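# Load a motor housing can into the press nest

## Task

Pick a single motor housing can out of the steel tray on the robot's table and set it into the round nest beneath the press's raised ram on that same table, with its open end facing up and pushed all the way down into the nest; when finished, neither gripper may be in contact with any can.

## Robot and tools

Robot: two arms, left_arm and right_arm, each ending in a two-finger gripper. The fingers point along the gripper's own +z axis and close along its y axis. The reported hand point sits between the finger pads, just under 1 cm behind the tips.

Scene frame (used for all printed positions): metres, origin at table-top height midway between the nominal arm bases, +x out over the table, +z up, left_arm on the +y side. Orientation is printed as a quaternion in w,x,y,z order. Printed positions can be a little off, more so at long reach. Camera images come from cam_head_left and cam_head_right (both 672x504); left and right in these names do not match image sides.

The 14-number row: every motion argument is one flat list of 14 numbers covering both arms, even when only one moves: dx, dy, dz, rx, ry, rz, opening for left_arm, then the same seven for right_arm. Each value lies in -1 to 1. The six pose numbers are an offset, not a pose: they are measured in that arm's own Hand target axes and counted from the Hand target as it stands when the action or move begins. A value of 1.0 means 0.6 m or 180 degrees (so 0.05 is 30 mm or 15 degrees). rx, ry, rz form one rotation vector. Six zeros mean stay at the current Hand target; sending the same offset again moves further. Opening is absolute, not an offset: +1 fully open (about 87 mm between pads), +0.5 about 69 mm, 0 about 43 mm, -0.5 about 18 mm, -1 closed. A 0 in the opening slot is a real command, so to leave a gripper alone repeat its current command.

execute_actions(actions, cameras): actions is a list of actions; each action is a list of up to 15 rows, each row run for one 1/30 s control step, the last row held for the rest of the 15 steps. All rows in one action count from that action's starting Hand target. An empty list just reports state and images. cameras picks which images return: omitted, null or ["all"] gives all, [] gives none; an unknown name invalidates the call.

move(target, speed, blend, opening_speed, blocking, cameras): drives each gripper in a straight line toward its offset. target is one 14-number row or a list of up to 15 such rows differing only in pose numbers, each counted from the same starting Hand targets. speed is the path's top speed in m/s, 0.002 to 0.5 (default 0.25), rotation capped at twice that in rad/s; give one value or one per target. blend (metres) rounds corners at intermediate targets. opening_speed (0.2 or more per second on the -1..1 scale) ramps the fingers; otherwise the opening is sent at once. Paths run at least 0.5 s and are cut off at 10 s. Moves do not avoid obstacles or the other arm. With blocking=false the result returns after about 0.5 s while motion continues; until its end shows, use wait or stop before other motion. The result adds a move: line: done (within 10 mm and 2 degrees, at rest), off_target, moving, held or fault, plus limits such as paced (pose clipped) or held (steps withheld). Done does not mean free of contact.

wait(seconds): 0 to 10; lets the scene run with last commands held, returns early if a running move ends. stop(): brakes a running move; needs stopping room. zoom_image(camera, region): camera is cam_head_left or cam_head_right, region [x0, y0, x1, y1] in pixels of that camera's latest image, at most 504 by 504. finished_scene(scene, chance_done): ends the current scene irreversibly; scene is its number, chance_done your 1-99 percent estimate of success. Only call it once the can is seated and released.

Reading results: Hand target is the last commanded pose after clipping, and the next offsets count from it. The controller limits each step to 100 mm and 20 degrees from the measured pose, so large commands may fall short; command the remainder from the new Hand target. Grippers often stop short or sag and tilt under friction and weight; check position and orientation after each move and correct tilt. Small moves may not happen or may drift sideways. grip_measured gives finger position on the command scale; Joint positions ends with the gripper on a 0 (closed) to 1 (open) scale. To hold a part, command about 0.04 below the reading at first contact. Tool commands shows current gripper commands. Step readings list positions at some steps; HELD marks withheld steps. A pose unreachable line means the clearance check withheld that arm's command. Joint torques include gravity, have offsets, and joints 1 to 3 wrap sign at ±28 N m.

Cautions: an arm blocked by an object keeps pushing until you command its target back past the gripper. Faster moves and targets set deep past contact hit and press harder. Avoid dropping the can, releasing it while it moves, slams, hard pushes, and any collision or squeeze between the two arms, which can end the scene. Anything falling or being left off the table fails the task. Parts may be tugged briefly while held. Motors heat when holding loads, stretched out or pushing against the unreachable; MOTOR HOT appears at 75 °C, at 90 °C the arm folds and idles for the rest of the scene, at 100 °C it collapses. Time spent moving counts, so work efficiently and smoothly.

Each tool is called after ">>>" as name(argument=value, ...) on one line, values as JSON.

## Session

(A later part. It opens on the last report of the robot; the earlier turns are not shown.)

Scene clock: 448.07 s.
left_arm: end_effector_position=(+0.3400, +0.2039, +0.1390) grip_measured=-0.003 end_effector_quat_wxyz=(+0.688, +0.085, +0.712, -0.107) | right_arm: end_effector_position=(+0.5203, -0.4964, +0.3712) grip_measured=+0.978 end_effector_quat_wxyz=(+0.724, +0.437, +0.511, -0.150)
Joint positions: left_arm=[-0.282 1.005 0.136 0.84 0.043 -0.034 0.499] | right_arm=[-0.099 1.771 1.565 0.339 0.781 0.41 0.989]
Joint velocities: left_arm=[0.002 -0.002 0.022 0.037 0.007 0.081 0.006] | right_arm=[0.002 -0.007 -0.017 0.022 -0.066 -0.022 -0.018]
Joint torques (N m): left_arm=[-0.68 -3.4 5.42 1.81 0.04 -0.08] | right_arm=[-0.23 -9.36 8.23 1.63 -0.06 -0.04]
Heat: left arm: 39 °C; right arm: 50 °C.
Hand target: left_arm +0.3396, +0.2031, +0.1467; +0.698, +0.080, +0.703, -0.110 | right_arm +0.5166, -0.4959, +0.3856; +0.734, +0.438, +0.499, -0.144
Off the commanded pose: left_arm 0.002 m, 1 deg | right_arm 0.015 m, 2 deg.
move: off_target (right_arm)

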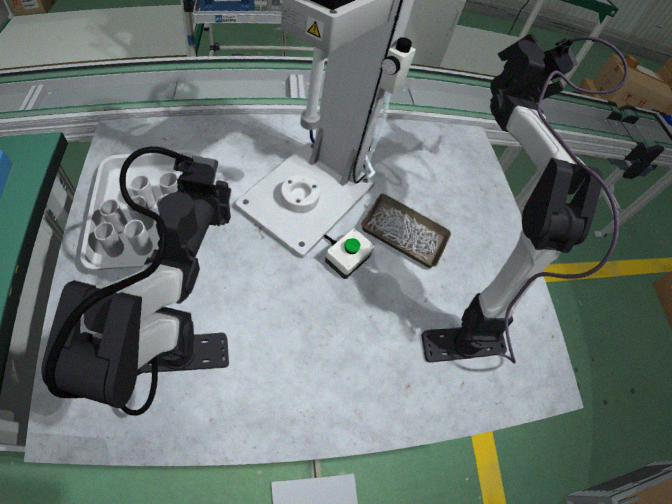

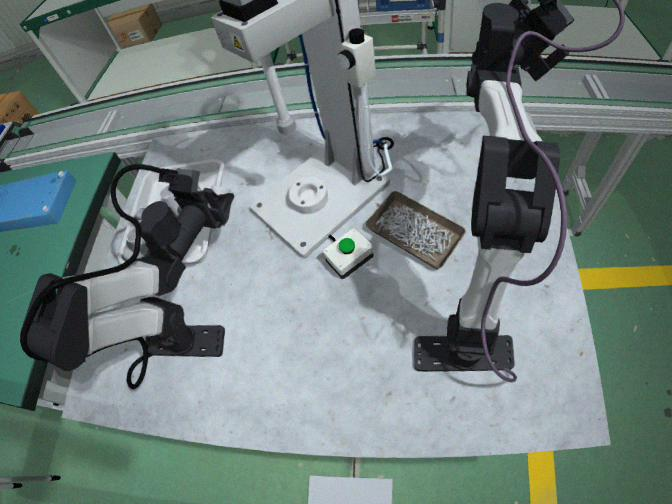

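>>> move(target=[[0.09,0,0,0,0.15,0,-0.2,0,0,0,0,0,0,1]], speed=0.2)

>>> zoom_image(camera="cam_head_right", region=[150, 130, 290, 270])

>>> zoom_image(camera="cam_head_left", region=[150, 130, 290, 270])

Scene clock: 454.00 s.
left_arm: end_effector_position=(+0.3289, +0.2066, +0.0746) grip_measured=-0.003 end_effector_quat_wxyz=(+0.496, +0.095, +0.859, -0.084) | right_arm: end_effector_position=(+0.5203, -0.4964, +0.3712) grip_measured=+0.978 end_effector_quat_wxyz=(+0.724, +0.437, +0.511, -0.150)
Joint positions: left_arm=[-0.282 1.088 0.382 0.19 0.043 -0.034 0.499] | right_arm=[-0.099 1.771 1.565 0.339 0.781 0.41 0.989]
Joint velocities: left_arm=[-0.002 -0.007 0.002 0.007 -0.11 -0.022 -0.006] | right_arm=[-0.012 -0.002 -0.007 -0.022 -0.037 -0.037 0.003]
Joint torques (N m): left_arm=[-0.65 -2.89 9.14 1.68 0.12 0.07] | right_arm=[-0.23 -9.35 8.21 1.63 -0.06 -0.04]
Heat: left arm: 39 °C; right arm: 50 °C.
Hand target: left_arm +0.3401, +0.2011, +0.0917; +0.515, +0.100, +0.847, -0.088 | right_arm +0.5166, -0.4959, +0.3856; +0.734, +0.438, +0.499, -0.144
Off the commanded pose: left_arm 0.022 m, 3 deg | right_arm 0.015 m, 2 deg.
move: off_target (left_arm, right_arm)

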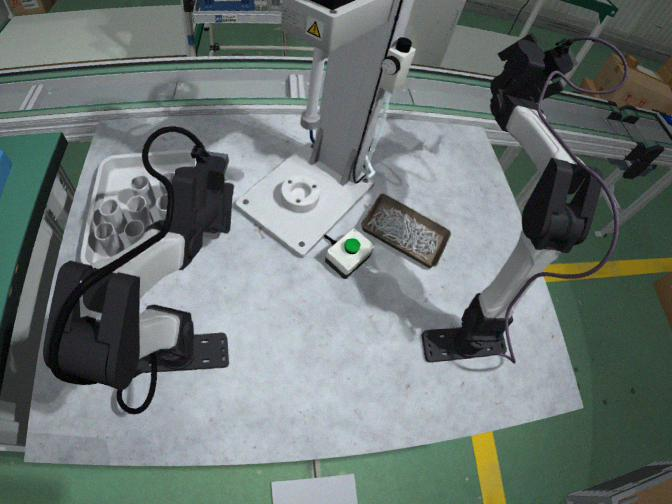

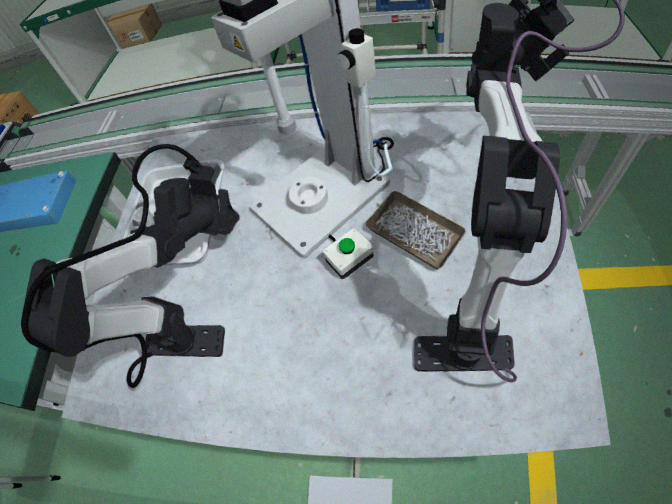

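Scaled by 3.600.

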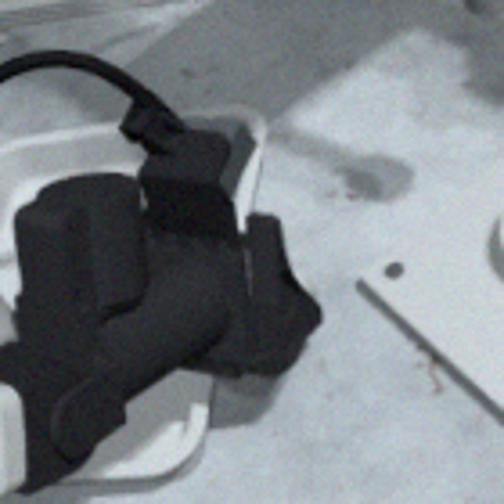

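Scaled by 3.600.

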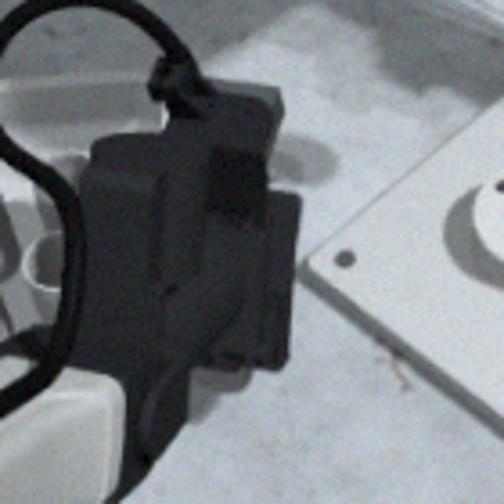

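>>> move(target=[0.048,-0.043,0.021,0,0,0,-0.2,0,0,0,0,0,0,1], speed=0.08, cameras=[])

Scene clock: 461.23 s.
left_arm: end_effector_position=(+0.3270, +0.1768, +0.0581) grip_measured=-0.003 end_effector_quat_wxyz=(+0.504, +0.104, +0.853, -0.089) | right_arm: end_effector_position=(+0.5203, -0.4964, +0.3712) grip_measured=+0.978 end_effector_quat_wxyz=(+0.724, +0.437, +0.511, -0.150)
Joint positions: left_arm=[-0.424 1.181 0.332 0.352 -0.066 -0.089 0.499] | right_arm=[-0.099 1.771 1.565 0.339 0.781 0.41 0.989]
Joint velocities: left_arm=[-0.007 0.017 0.012 0.007 -0.037 -0.037 -0.004] | right_arm=[0.002 -0.002 -0.002 0.037 -0.037 0.066 -0.008]
Joint torques (N m): left_arm=[-0.61 -2.47 5.46 1.88 0 -0.05] | right_arm=[-0.23 -9.36 8.21 1.63 -0.06 -0.04]
Heat: left arm: 42 °C; right arm: 50 °C.
Hand target: left_arm +0.3307, +0.1746, +0.0611; +0.514, +0.099, +0.847, -0.091 | right_arm +0.5166, -0.4959, +0.3856; +0.734, +0.438, +0.499, -0.144
Off the commanded pose: left_arm 0.006 m, 1 deg | right_arm 0.015 m, 2 deg.
move: off_target (right_arm)
No camera images: "cameras" was empty.

>>> move(target=[0.0445,0.002,0.023,0,0,0,-0.2,0,0,0,0,0,0,1], speed=0.05)

>>> zoom_image(camera="cam_head_right", region=[150, 150, 270, 270])

>>> zoom_image(camera="cam_head_left", region=[150, 150, 270, 270])

Scene clock: 464.90 s.
left_arm: end_effector_position=(+0.3300, +0.1763, +0.0305) grip_measured=-0.003 end_effector_quat_wxyz=(+0.509, +0.102, +0.850, -0.089) | right_arm: end_effector_position=(+0.5203, -0.4964, +0.3712) grip_measured=+0.978 end_effector_quat_wxyz=(+0.724, +0.437, +0.511, -0.150)
Joint positions: left_arm=[-0.424 1.335 0.261 0.589 -0.07 -0.089 0.498] | right_arm=[-0.099 1.771 1.565 0.339 0.781 0.41 0.989]
Joint velocities: left_arm=[0.017 0.002 -0.007 0.007 -0.066 -0.037 -0.009] | right_arm=[-0.012 -0.002 -0.012 -0.066 0.007 -0.037 -0.008]
Joint torques (N m): left_arm=[-0.61 -2.93 4.25 1.84 0.02 -0.06] | right_arm=[-0.23 -9.36 8.21 1.63 -0.06 -0.04]
Heat: left arm: 41 °C; right arm: 50 °C.
Hand target: left_arm +0.3304, +0.1746, +0.0304; +0.514, +0.099, +0.847, -0.091 | right_arm +0.5166, -0.4959, +0.3856; +0.734, +0.438, +0.499, -0.144
Off the commanded pose: left_arm 0.002 m, 1 deg | right_arm 0.015 m, 2 deg.
move: off_target (right_arm)

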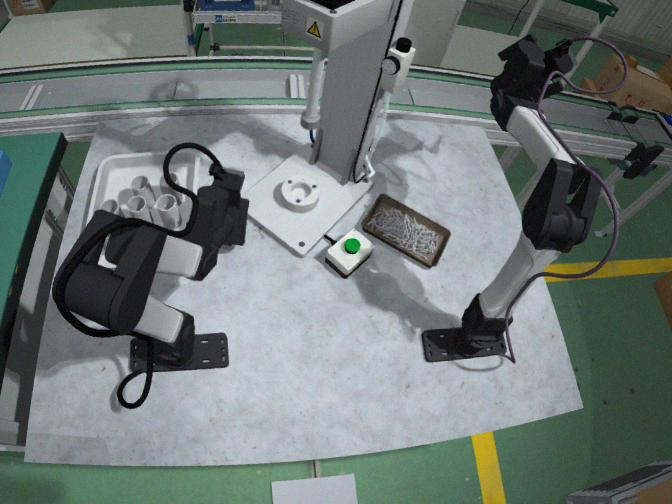

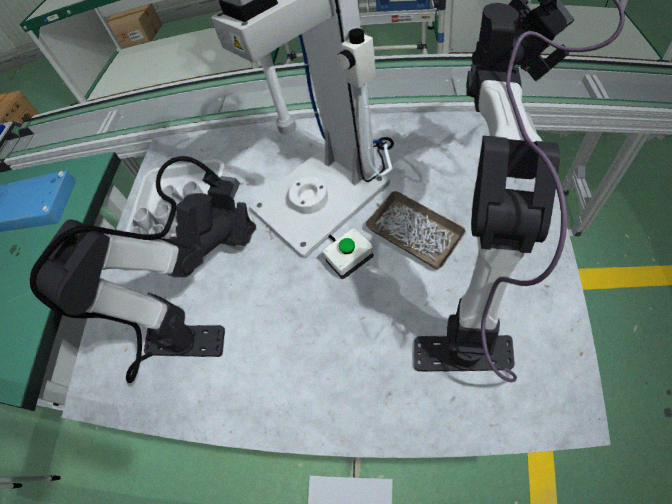

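Scaled by 4.200.

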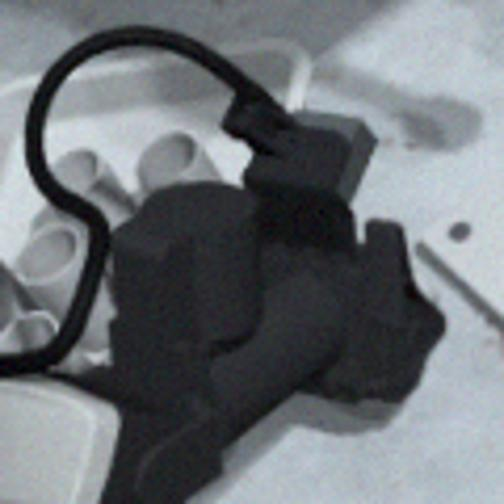

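Scaled by 4.200.

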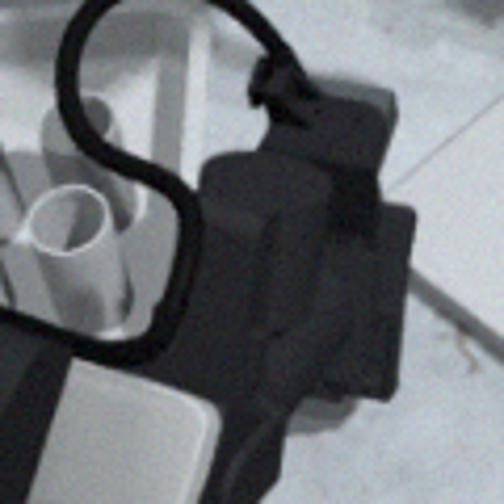

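>>> move(target=[0.006,0,0.003,0,0.305,0,-0.15,0,0,0,0,0,0,1], speed=0.09)

>>> zoom_image(camera="cam_head_right", region=[150, 150, 270, 270])

>>> zoom_image(camera="cam_head_left", region=[150, 150, 270, 270])

Scene clock: 474.97 s.
left_arm: end_effector_position=(+0.3385, +0.1719, +0.0281) grip_measured=-0.003 end_effector_quat_wxyz=(+0.091, +0.122, +0.988, -0.033) | right_arm: end_effector_position=(+0.5203, -0.4964, +0.3712) grip_measured=+0.978 end_effector_quat_wxyz=(+0.724, +0.437, +0.511, -0.150)
Joint positions: left_arm=[-0.378 1.857 1.269 -0.79 0.028 -0.081 0.498] | right_arm=[-0.099 1.771 1.565 0.339 0.781 0.41 0.989]
Joint velocities: left_arm=[0.002 -0.017 -0.012 -0.007 -0.051 -0.007 0.001] | right_arm=[-0.002 0.007 -0.007 -0.066 0.022 -0.037 -0.008]
Joint torques (N m): left_arm=[0.59 -6.54 5.96 0.14 0.21 0.19] | right_arm=[-0.23 -9.36 8.21 1.63 -0.06 -0.04]
Heat: left arm: 41 °C; right arm: 50 °C.
Hand target: left_arm +0.3320, +0.1746, +0.0213; +0.066, +0.124, +0.990, -0.033 | right_arm +0.5166, -0.4959, +0.3856; +0.734, +0.438, +0.499, -0.144
Off the commanded pose: left_arm 0.009 m, 3 deg | right_arm 0.015 m, 2 deg.
move: off_target (left_arm, right_arm)

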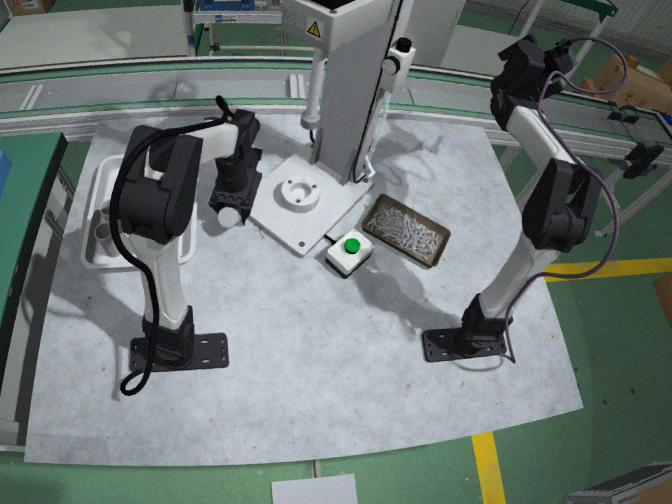

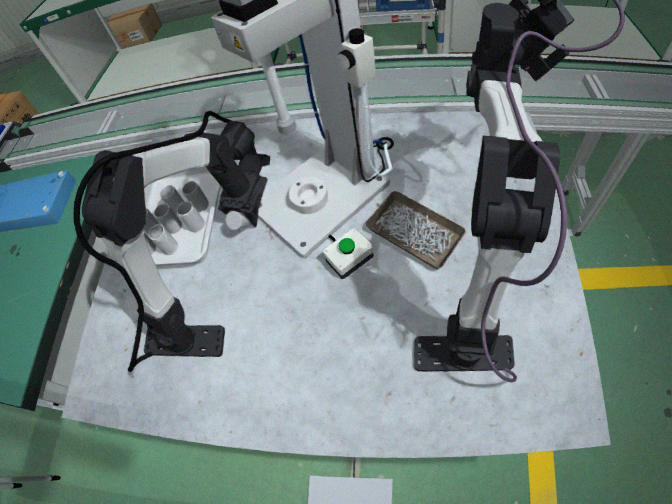

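Scaled by 4.200.

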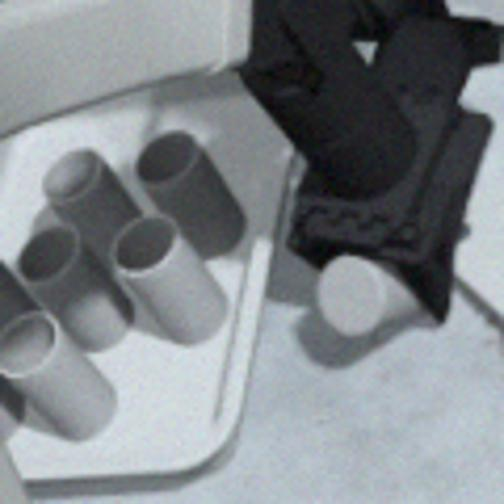

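Scaled by 4.200.

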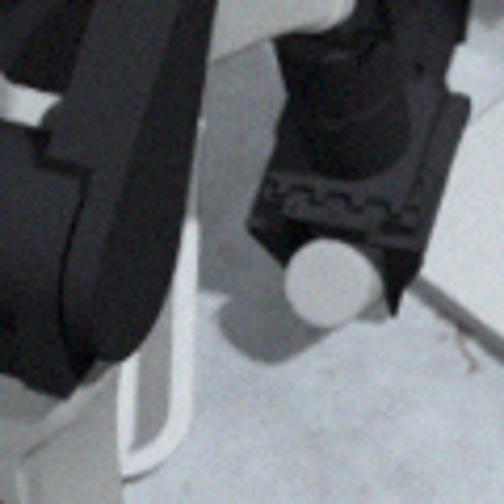

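>>> move(target=[0,0,0.025,0,0.04,0,-0.1,0,0,0,0,0,0,1], speed=0.05)

>>> zoom_image(camera="cam_head_right", region=[180, 170, 280, 270])

>>> zoom_image(camera="cam_head_left", region=[180, 170, 280, 270])

Scene clock: 481.13 s.
left_arm: end_effector_position=(+0.3375, +0.1724, +0.0266) grip_measured=-0.003 end_effector_quat_wxyz=(+0.029, +0.125, +0.991, -0.024) | right_arm: end_effector_position=(+0.5203, -0.4964, +0.3712) grip_measured=+0.978 end_effector_quat_wxyz=(+0.724, +0.437, +0.511, -0.150)
Joint positions: left_arm=[-0.374 1.971 1.414 -0.948 0.037 -0.071 0.498] | right_arm=[-0.099 1.771 1.565 0.339 0.781 0.41 0.989]
Joint velocities: left_arm=[0.022 0.007 0.002 -0.066 0.037 -0.037 -0.011] | right_arm=[0.002 0.002 -0.022 -0.066 0.022 -0.022 0.013]
Joint torques (N m): left_arm=[0.4 -4.93 4.05 0.47 0.18 0.11] | right_arm=[-0.23 -9.35 8.21 1.63 -0.06 -0.04]
Heat: left arm: 40 °C; right arm: 50 °C.
Hand target: left_arm +0.3335, +0.1736, +0.0056; +0.004, +0.125, +0.992, -0.024 | right_arm +0.5166, -0.4959, +0.3856; +0.734, +0.438, +0.499, -0.144
Off the commanded pose: left_arm 0.020 m, 3 deg | right_arm 0.015 m, 2 deg.
move: off_target (left_arm, right_arm)

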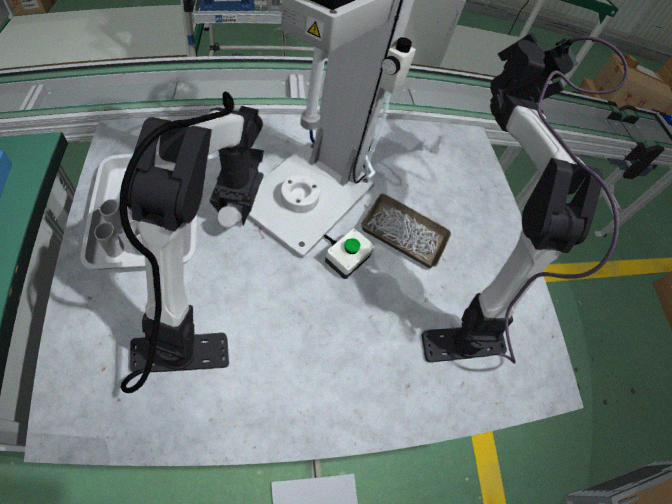

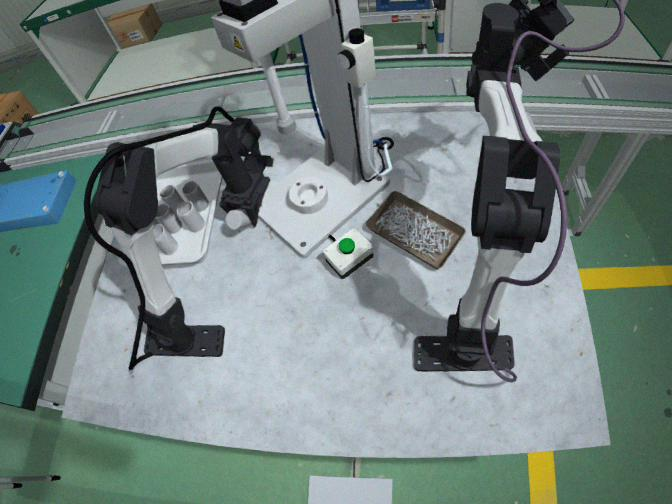

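Scaled by 5.040.

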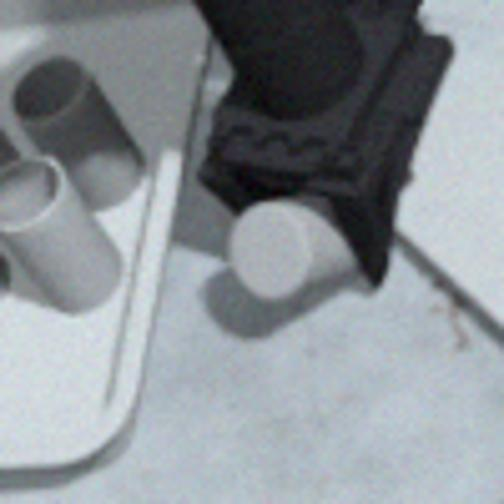

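Scaled by 5.040.

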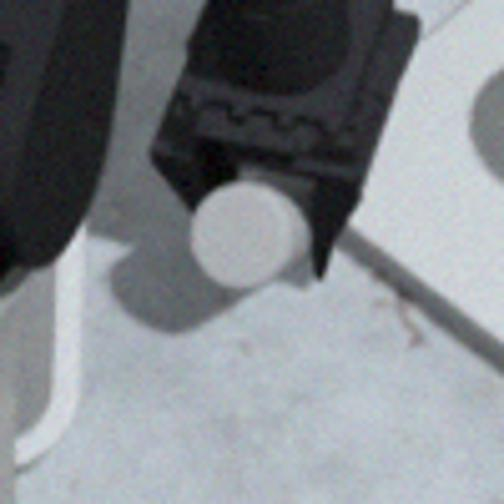

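>>> move(target=[0,0,0,0,0,0,0.0,0,0,0,0,0,0,1], speed=0.05)

>>> zoom_image(camera="cam_head_right", region=[180, 170, 280, 270])

>>> zoom_image(camera="cam_head_left", region=[180, 170, 280, 270])

Scene clock: 487.00 s.
left_arm: end_effector_position=(+0.3361, +0.1727, +0.0183) grip_measured=+0.001 end_effector_quat_wxyz=(+0.018, +0.125, +0.992, -0.023) | right_arm: end_effector_position=(+0.5203, -0.4964, +0.3712) grip_measured=+0.978 end_effector_quat_wxyz=(+0.724, +0.437, +0.511, -0.150)
Joint positions: left_arm=[-0.374 1.997 1.414 -0.944 0.038 -0.071 0.5] | right_arm=[-0.099 1.771 1.565 0.339 0.781 0.41 0.989]
Joint velocities: left_arm=[0.002 -0.002 0.002 0.022 0.007 0.022 -0.011] | right_arm=[-0.012 -0.002 0.007 0.037 -0.051 0.037 -0.018]
Joint torques (N m): left_arm=[0.49 -7.41 4.16 0.37 0.19 0.14] | right_arm=[-0.23 -9.36 8.21 1.62 -0.06 -0.04]
Heat: left arm: 40 °C; right arm: 50 °C.
Hand target: left_arm +0.3334, +0.1737, +0.0055; +0.004, +0.125, +0.992, -0.024 | right_arm +0.5166, -0.4959, +0.3856; +0.734, +0.438, +0.499, -0.144
Off the commanded pose: left_arm 0.013 m, 2 deg | right_arm 0.015 m, 2 deg.
move: off_target (left_arm, right_arm)

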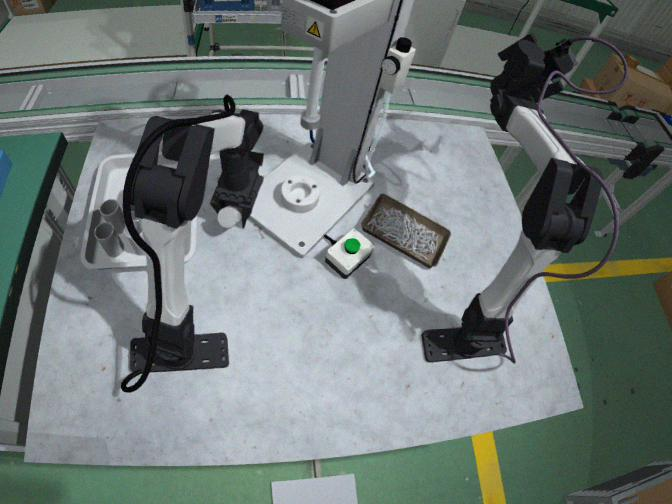

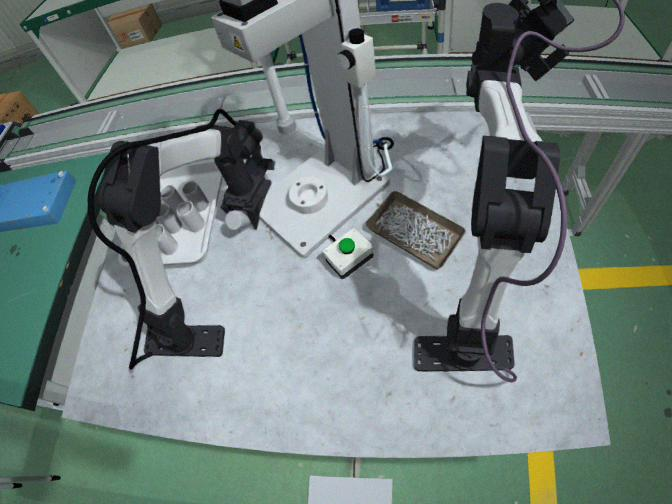

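Scaled by 5.040.

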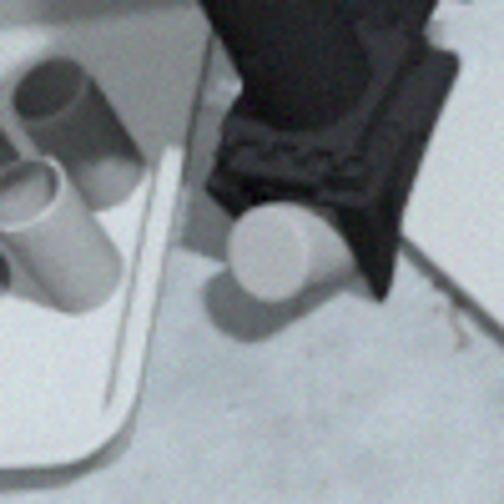

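Scaled by 5.040.

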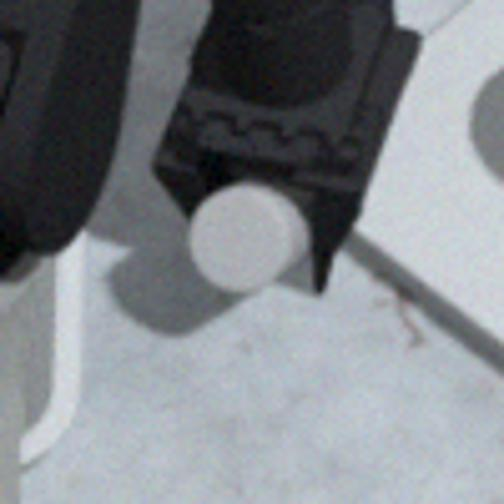

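>>> move(target=[[0,0,0,0,0,0,-0.2,0,0,0,0,0,0,1]], cameras=[])

>>> move(target=[[0,0,-0.035,0,-0.22,0,-0.2,0,0,0,0,0,0,1]], speed=0.09)

>>> zoom_image(camera="cam_head_right", region=[180, 170, 280, 270])

>>> zoom_image(camera="cam_head_left", region=[180, 170, 280, 270])

Scene clock: 492.57 s.
left_arm: end_effector_position=(+0.3361, +0.1727, +0.0183) grip_measured=-0.016 end_effector_quat_wxyz=(+0.018, +0.125, +0.992, -0.023) | right_arm: end_effector_position=(+0.5203, -0.4964, +0.3712) grip_measured=+0.978 end_effector_quat_wxyz=(+0.724, +0.437, +0.511, -0.150)
Joint positions: left_arm=[-0.374 1.997 1.414 -0.944 0.038 -0.071 0.492] | right_arm=[-0.099 1.771 1.565 0.339 0.781 0.41 0.989]
Joint velocities: left_arm=[0.022 -0.007 0.002 0.007 -0.051 0.007 0.004] | right_arm=[0.007 -0.002 -0.007 -0.007 -0.037 -0.022 -0.029]
Joint torques (N m): left_arm=[0.34 -7.27 3.95 0.39 0.2 0.12] | right_arm=[-0.23 -9.36 8.21 1.63 -0.06 -0.04]
Heat: left arm: 39 °C; right arm: 50 °C.
Hand target: left_arm +0.3334, +0.1736, +0.0055; +0.004, +0.125, +0.992, -0.025 | right_arm +0.5166, -0.4959, +0.3856; +0.734, +0.438, +0.499, -0.144
Off the commanded pose: left_arm 0.013 m, 2 deg | right_arm 0.015 m, 2 deg.
move: off_target (left_arm, right_arm)
No camera images: "cameras" was empty.

Scene clock: 496.80 s.
left_arm: end_effector_position=(+0.3318, +0.1757, +0.0269) grip_measured=-0.016 end_effector_quat_wxyz=(+0.326, +0.117, +0.936, -0.068) | right_arm: end_effector_position=(+0.5203, -0.4964, +0.3712) grip_measured=+0.978 end_effector_quat_wxyz=(+0.724, +0.437, +0.511, -0.150)
Joint positions: left_arm=[-0.39 1.455 0.68 -0.116 -0.005 -0.087 0.492] | right_arm=[-0.099 1.771 1.565 0.339 0.781 0.41 0.989]
Joint velocities: left_arm=[-0.002 -0.007 0.002 0.022 -0.007 0.007 0.001] | right_arm=[0.002 -0.002 0.012 0.022 -0.007 -0.066 0.008]
Joint torques (N m): left_arm=[-0.47 -7.68 4.64 1.39 0.01 -0.09] | right_arm=[-0.23 -9.36 8.21 1.63 -0.06 -0.04]
Heat: left arm: 39 °C; right arm: 50 °C.
Hand target: left_arm +0.3333, +0.1742, +0.0311; +0.339, +0.113, +0.931, -0.069 | right_arm +0.5166, -0.4959, +0.3856; +0.734, +0.438, +0.499, -0.144
Off the commanded pose: left_arm 0.002 m, 2 deg | right_arm 0.015 m, 2 deg.
move: off_target (right_arm)

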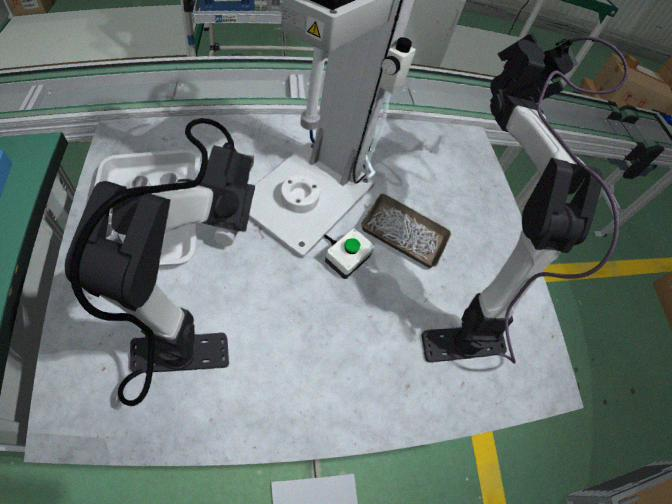

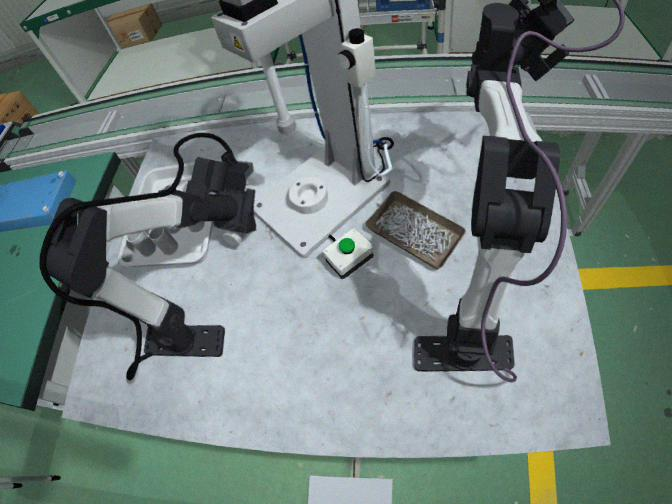

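Scaled by 5.040.

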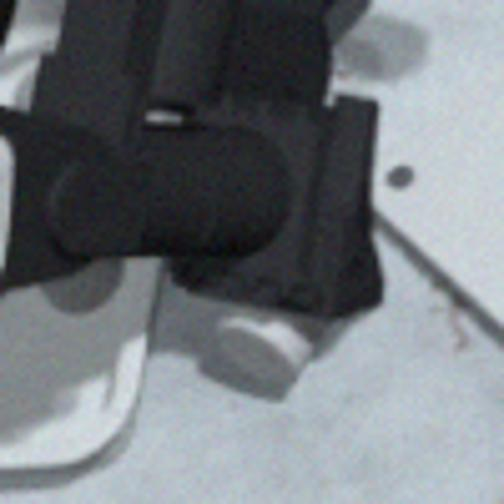

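Scaled by 5.040.

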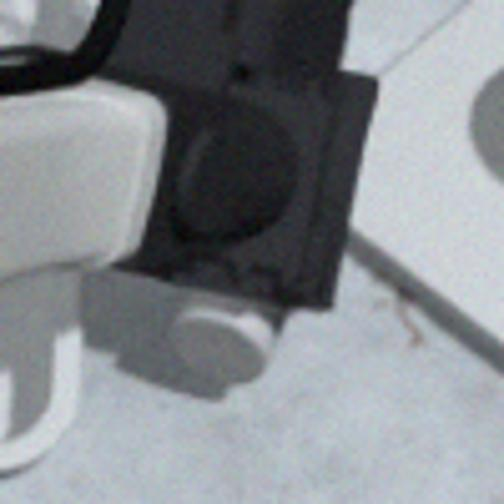

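>>> move(target=[0.012,0,0.014,0,0,0,-0.2,0,0,0,0,0,0,1], speed=0.05, cameras=[])

>>> move(target=[0,0,0,0,0,0,0.35,0,0,0,0,0,0,1], opening_speed=0.25)

>>> zoom_image(camera="cam_head_right", region=[180, 170, 280, 270])

>>> zoom_image(camera="cam_head_left", region=[180, 170, 280, 270])

Scene clock: 500.97 s.
left_arm: end_effector_position=(+0.3315, +0.1758, +0.0260) grip_measured=-0.016 end_effector_quat_wxyz=(+0.333, +0.115, +0.934, -0.066) | right_arm: end_effector_position=(+0.5203, -0.4964, +0.3712) grip_measured=+0.978 end_effector_quat_wxyz=(+0.724, +0.437, +0.511, -0.150)
Joint positions: left_arm=[-0.395 1.449 0.662 -0.092 -0.015 -0.09 0.492] | right_arm=[-0.099 1.771 1.565 0.339 0.781 0.41 0.989]
Joint velocities: left_arm=[-0.017 -0.007 -0.012 0.022 -0.051 0.051 0.004] | right_arm=[-0.002 -0.002 -0.017 0.022 -0.007 -0.022 -0.003]
Joint torques (N m): left_arm=[-0.36 -4.21 3.64 1.73 0.04 -0.06] | right_arm=[-0.23 -9.36 8.21 1.63 -0.06 -0.04]
Heat: left arm: 39 °C; right arm: 50 °C.
Hand target: left_arm +0.3329, +0.1738, +0.0198; +0.339, +0.113, +0.932, -0.069 | right_arm +0.5166, -0.4959, +0.3856; +0.734, +0.438, +0.499, -0.144
Off the commanded pose: left_arm 0.007 m, 1 deg | right_arm 0.015 m, 2 deg.
move: off_target (right_arm)
No camera images: "cameras" was empty.

Scene clock: 503.37 s.
left_arm: end_effector_position=(+0.3366, +0.1738, +0.0280) grip_measured=+0.350 end_effector_quat_wxyz=(+0.348, +0.114, +0.928, -0.070) | right_arm: end_effector_position=(+0.5203, -0.4964, +0.3712) grip_measured=+0.978 end_effector_quat_wxyz=(+0.724, +0.437, +0.511, -0.150)
Joint positions: left_arm=[-0.395 1.448 0.652 -0.05 -0.014 -0.093 0.675] | right_arm=[-0.099 1.771 1.565 0.339 0.781 0.41 0.989]
Joint velocities: left_arm=[-0.012 0.012 -0.012 -0.022 0.007 0.022 -0.004] | right_arm=[0.002 -0.012 0.012 0.066 0.037 0.051 -0.013]
Joint torques (N m): left_arm=[-0.4 -4.1 4.57 1.34 0.05 -0.03] | right_arm=[-0.23 -9.35 8.21 1.63 -0.06 -0.04]
Heat: left arm: 39 °C; right arm: 50 °C.
Hand target: left_arm +0.3331, +0.1739, +0.0200; +0.339, +0.112, +0.931, -0.069 | right_arm +0.5166, -0.4959, +0.3856; +0.734, +0.438, +0.499, -0.144
Off the commanded pose: left_arm 0.009 m, 1 deg | right_arm 0.015 m, 2 deg.
move: off_target (right_arm)

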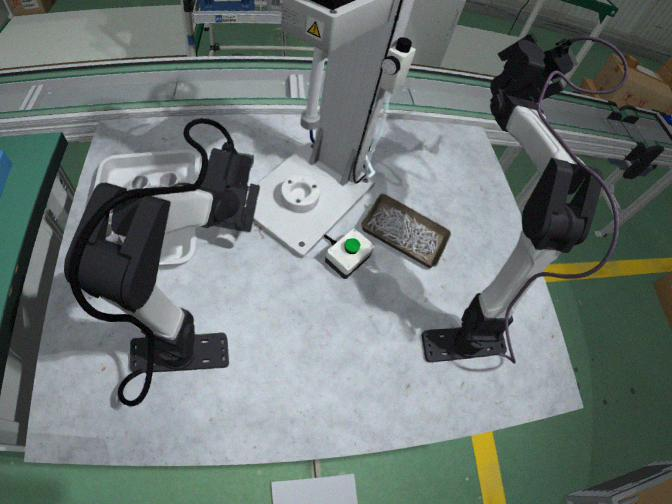

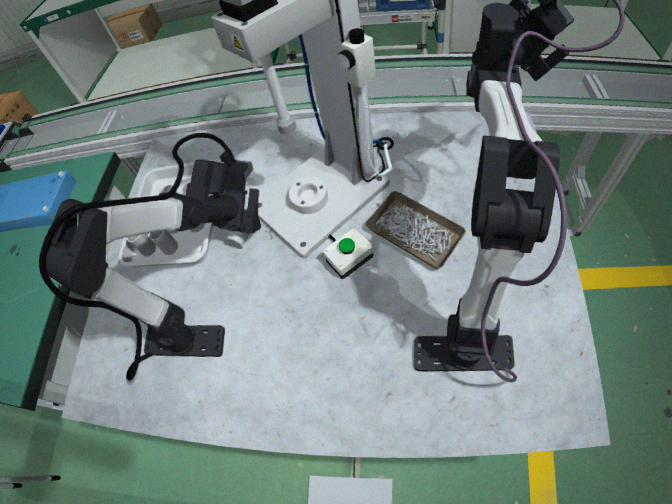

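Scaled by 5.040.

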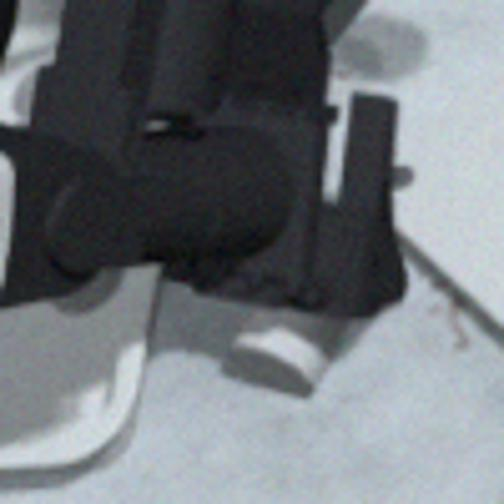

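Scaled by 5.040.

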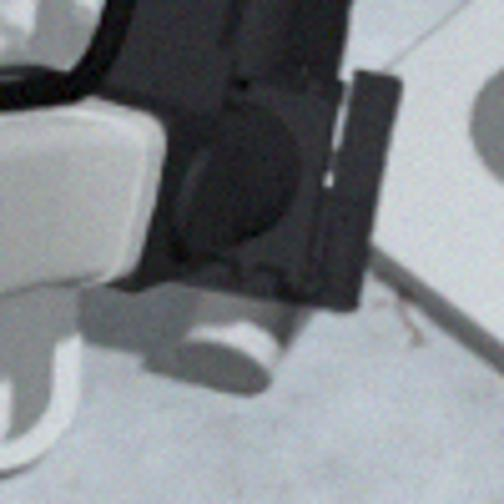

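>>> move(target=[[0,0,-0.14,0,0,0,0.35,0,0,0,0,0,0,1],[-0.08,0,-0.14,0,0.2,0,0.35,0,0,0,0,0,0,1]], speed=0.15, blend=0.02)

>>> zoom_image(camera="cam_head_right", region=[180, 170, 280, 270])

>>> zoom_image(camera="cam_head_left", region=[180, 170, 280, 270])

Scene clock: 510.57 s.
left_arm: end_effector_position=(+0.3144, +0.1823, +0.1088) grip_measured=+0.350 end_effector_quat_wxyz=(+0.035, +0.123, +0.992, -0.024) | right_arm: end_effector_position=(+0.5203, -0.4964, +0.3712) grip_measured=+0.978 end_effector_quat_wxyz=(+0.724, +0.437, +0.511, -0.150)
Joint positions: left_arm=[-0.369 1.809 1.531 -1.215 0.033 -0.071 0.675] | right_arm=[-0.099 1.771 1.565 0.339 0.781 0.41 0.989]
Joint velocities: left_arm=[0.007 -0.012 -0.017 -0.066 -0.007 -0.066 -0.004] | right_arm=[0.002 -0.007 0.007 0.022 0.066 -0.081 -0.003]
Joint torques (N m): left_arm=[0.64 -7.66 7.73 0.16 0.2 0.19] | right_arm=[-0.23 -9.36 8.21 1.63 -0.06 -0.04]
Heat: left arm: 39 °C; right arm: 50 °C.
Hand target: left_arm +0.3187, +0.1817, +0.1116; +0.035, +0.125, +0.991, -0.028 | right_arm +0.5166, -0.4959, +0.3856; +0.734, +0.438, +0.499, -0.144
Off the commanded pose: left_arm 0.007 m, 1 deg | right_arm 0.015 m, 2 deg.
move: off_target (right_arm)

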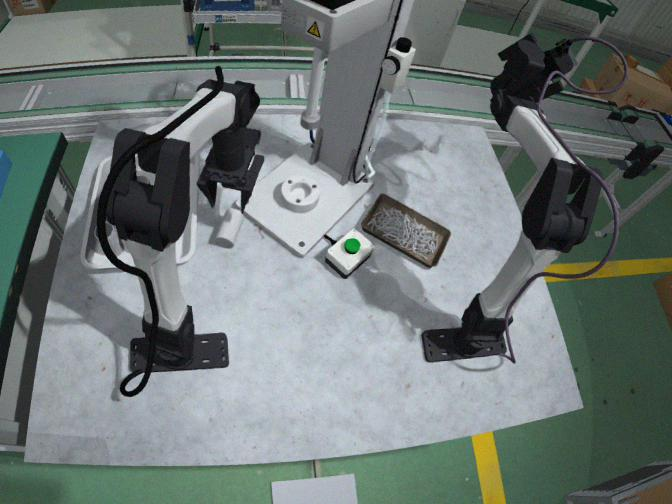

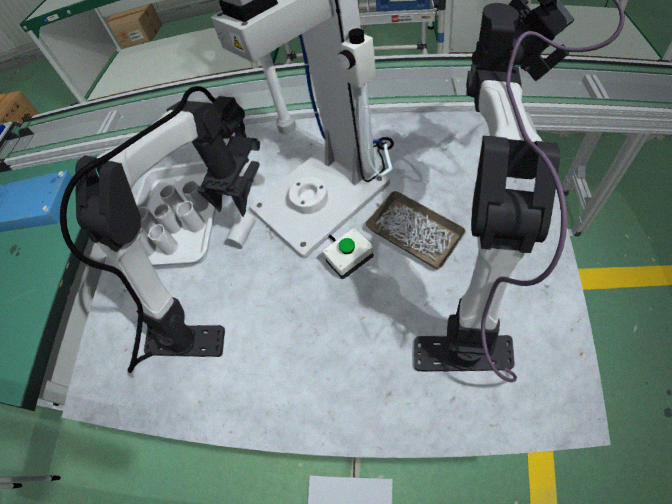

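Scaled by 5.040.

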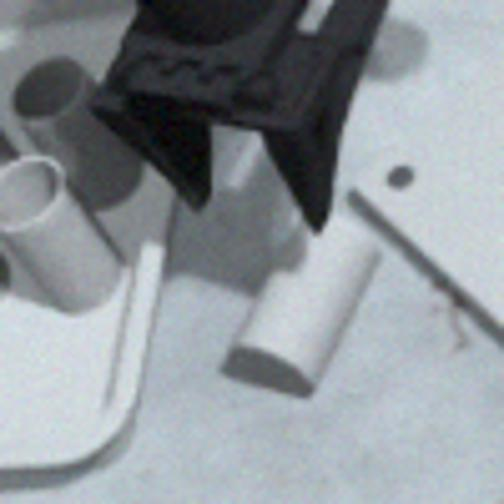

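Scaled by 5.040.

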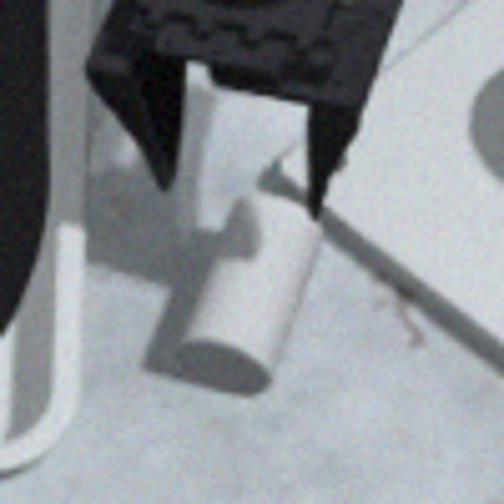

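>>> move(target=[[-0.024,0.009,0.05,0,0.02,0,0.35,0,0,0,0,0,0,1],[-0.016,0.014,0.145,0,0.02,0,0.35,0,0,0,0,0,0,1]], speed=0.1)

>>> zoom_image(camera="cam_head_right", region=[180, 170, 280, 270])

>>> zoom_image(camera="cam_head_left", region=[180, 170, 280, 270])

Scene clock: 523.40 s.
left_arm: end_effector_position=(+0.3337, +0.1824, +0.0297) grip_measured=+0.350 end_effector_quat_wxyz=(+0.007, +0.124, +0.992, -0.020) | right_arm: end_effector_position=(+0.5203, -0.4964, +0.3712) grip_measured=+0.978 end_effector_quat_wxyz=(+0.724, +0.437, +0.511, -0.150)
Joint positions: left_arm=[-0.352 1.985 1.442 -1.007 0.036 -0.051 0.675] | right_arm=[-0.099 1.771 1.565 0.339 0.781 0.41 0.989]
Joint velocities: left_arm=[-0.002 -0.012 -0.012 -0.022 0.066 0.022 -0.004] | right_arm=[0.002 0.002 0.007 0.007 -0.066 -0.125 0.008]
Joint torques (N m): left_arm=[0.7 -9.07 4.52 0.32 0.2 0.2] | right_arm=[-0.21 -9.36 8.21 1.63 -0.06 -0.04]
Heat: left arm: 42 °C; right arm: 50 °C.
Hand target: left_arm +0.3344, +0.1830, +0.0243; +0.004, +0.125, +0.992, -0.024 | right_arm +0.5166, -0.4959, +0.3856; +0.734, +0.438, +0.499, -0.144
Off the commanded pose: left_arm 0.005 m, 1 deg | right_arm 0.015 m, 2 deg.
move: off_target (right_arm)

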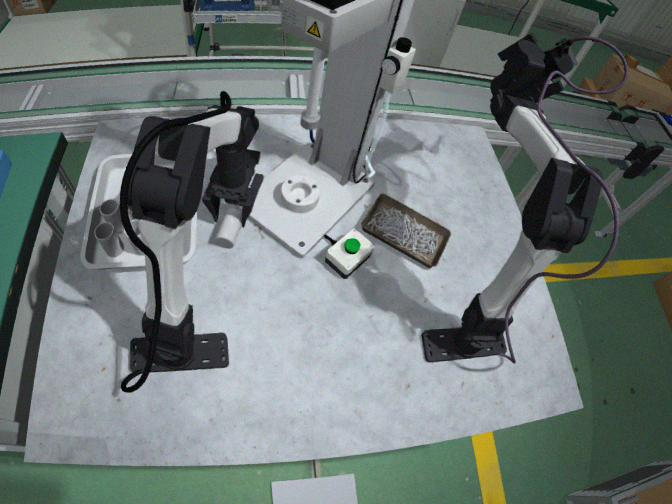

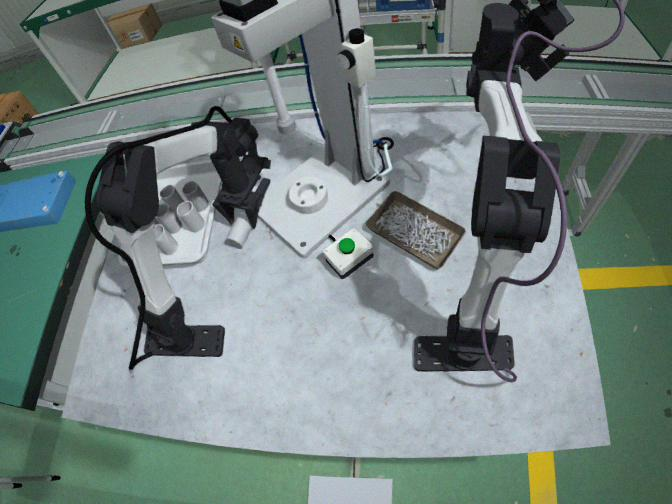

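Scaled by 5.040.

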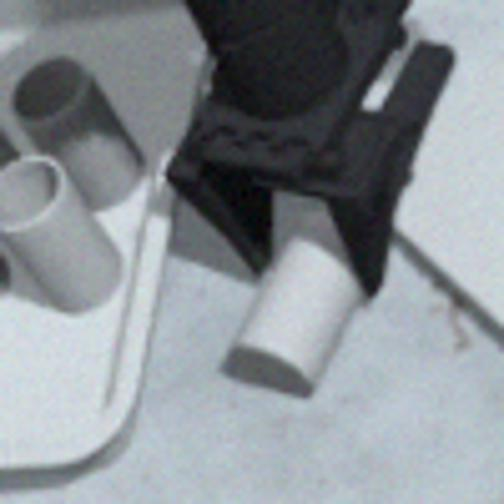

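Scaled by 5.040.

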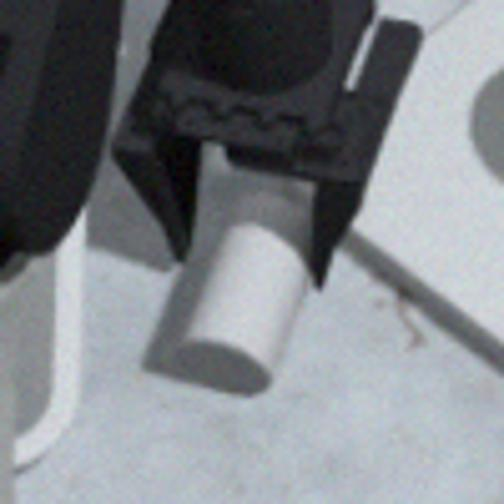

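>>> move(target=[0,-0.006,0.013,0,0,0,0.35,0,0,0,0,0,0,1], speed=0.06, cameras=[])

>>> move(target=[0,0,0,0,0,0,-0.2,0,0,0,0,0,0,1], opening_speed=0.25)

>>> zoom_image(camera="cam_head_right", region=[180, 170, 280, 270])

>>> zoom_image(camera="cam_head_left", region=[180, 170, 280, 270])

Scene clock: 527.63 s.
left_arm: end_effector_position=(+0.3348, +0.1819, +0.0235) grip_measured=+0.350 end_effector_quat_wxyz=(+0.010, +0.124, +0.992, -0.020) | right_arm: end_effector_position=(+0.5203, -0.4964, +0.3712) grip_measured=+0.978 end_effector_quat_wxyz=(+0.724, +0.437, +0.511, -0.150)
Joint positions: left_arm=[-0.352 1.992 1.426 -0.979 0.036 -0.051 0.675] | right_arm=[-0.099 1.771 1.565 0.339 0.781 0.41 0.989]
Joint velocities: left_arm=[-0.007 -0.017 -0.012 -0.022 -0.007 -0.007 -0.004] | right_arm=[0.012 -0.002 -0.002 0.051 -0.022 0.066 0.003]
Joint torques (N m): left_arm=[-0.24 -8.83 4.41 0.35 0.24 0.04] | right_arm=[-0.23 -9.36 8.21 1.63 -0.06 -0.04]
Heat: left arm: 41 °C; right arm: 50 °C.
Hand target: left_arm +0.3332, +0.1792, +0.0166; +0.004, +0.125, +0.992, -0.024 | right_arm +0.5166, -0.4959, +0.3856; +0.734, +0.438, +0.499, -0.144
Off the commanded pose: left_arm 0.008 m, 1 deg | right_arm 0.015 m, 2 deg.
move: off_target (right_arm)
No camera images: "cameras" was empty.

Scene clock: 530.03 s.
left_arm: end_effector_position=(+0.3349, +0.1813, +0.0235) grip_measured=+0.000 end_effector_quat_wxyz=(+0.010, +0.124, +0.992, -0.022) | right_arm: end_effector_position=(+0.5203, -0.4964, +0.3712) grip_measured=+0.978 end_effector_quat_wxyz=(+0.724, +0.437, +0.511, -0.150)
Joint positions: left_arm=[-0.352 1.992 1.426 -0.978 0.04 -0.051 0.5] | right_arm=[-0.099 1.771 1.565 0.339 0.781 0.41 0.989]
Joint velocities: left_arm=[-0.012 -0.017 -0.022 -0.051 0.007 0.022 0.001] | right_arm=[0.002 0.007 -0.007 0.022 0.037 0.022 0.003]
Joint torques (N m): left_arm=[-0.29 -8.76 4.36 0.33 0.16 0.05] | right_arm=[-0.21 -9.36 8.23 1.63 -0.06 -0.04]
Heat: left arm: 41 °C; right arm: 50 °C.
Hand target: left_arm +0.3332, +0.1792, +0.0166; +0.004, +0.125, +0.992, -0.024 | right_arm +0.5166, -0.4959, +0.3856; +0.734, +0.438, +0.499, -0.144
Off the commanded pose: left_arm 0.007 m, 1 deg | right_arm 0.015 m, 2 deg.
move: off_target (right_arm)

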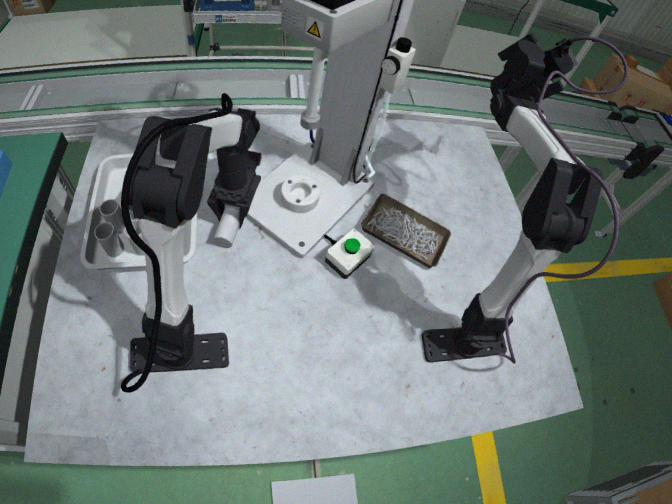

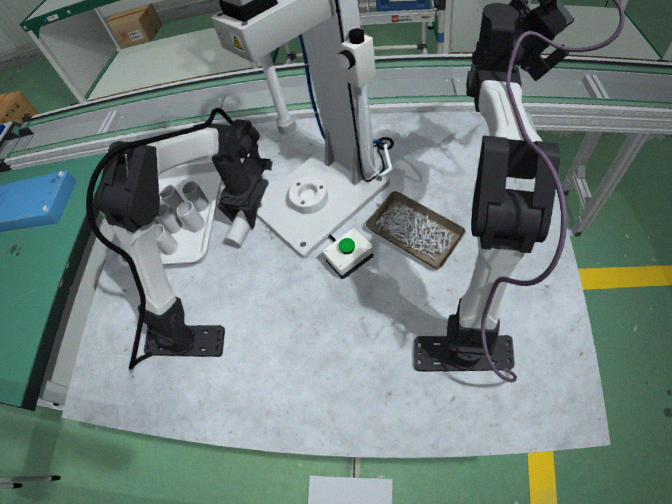

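Scaled by 5.040.

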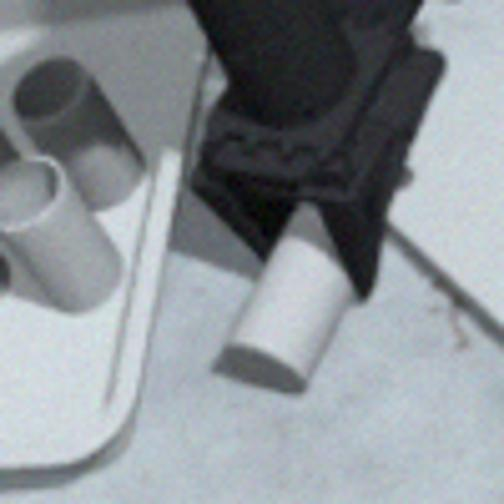

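Scaled by 5.040.

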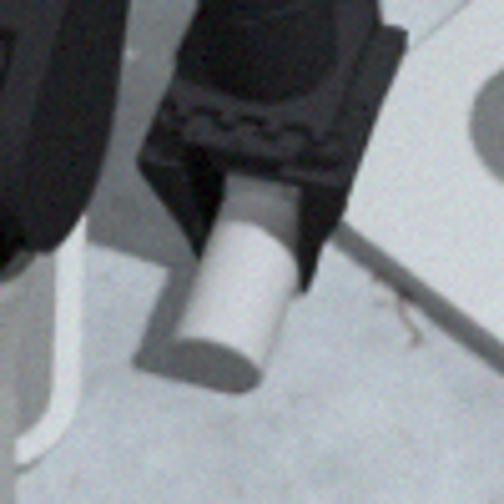

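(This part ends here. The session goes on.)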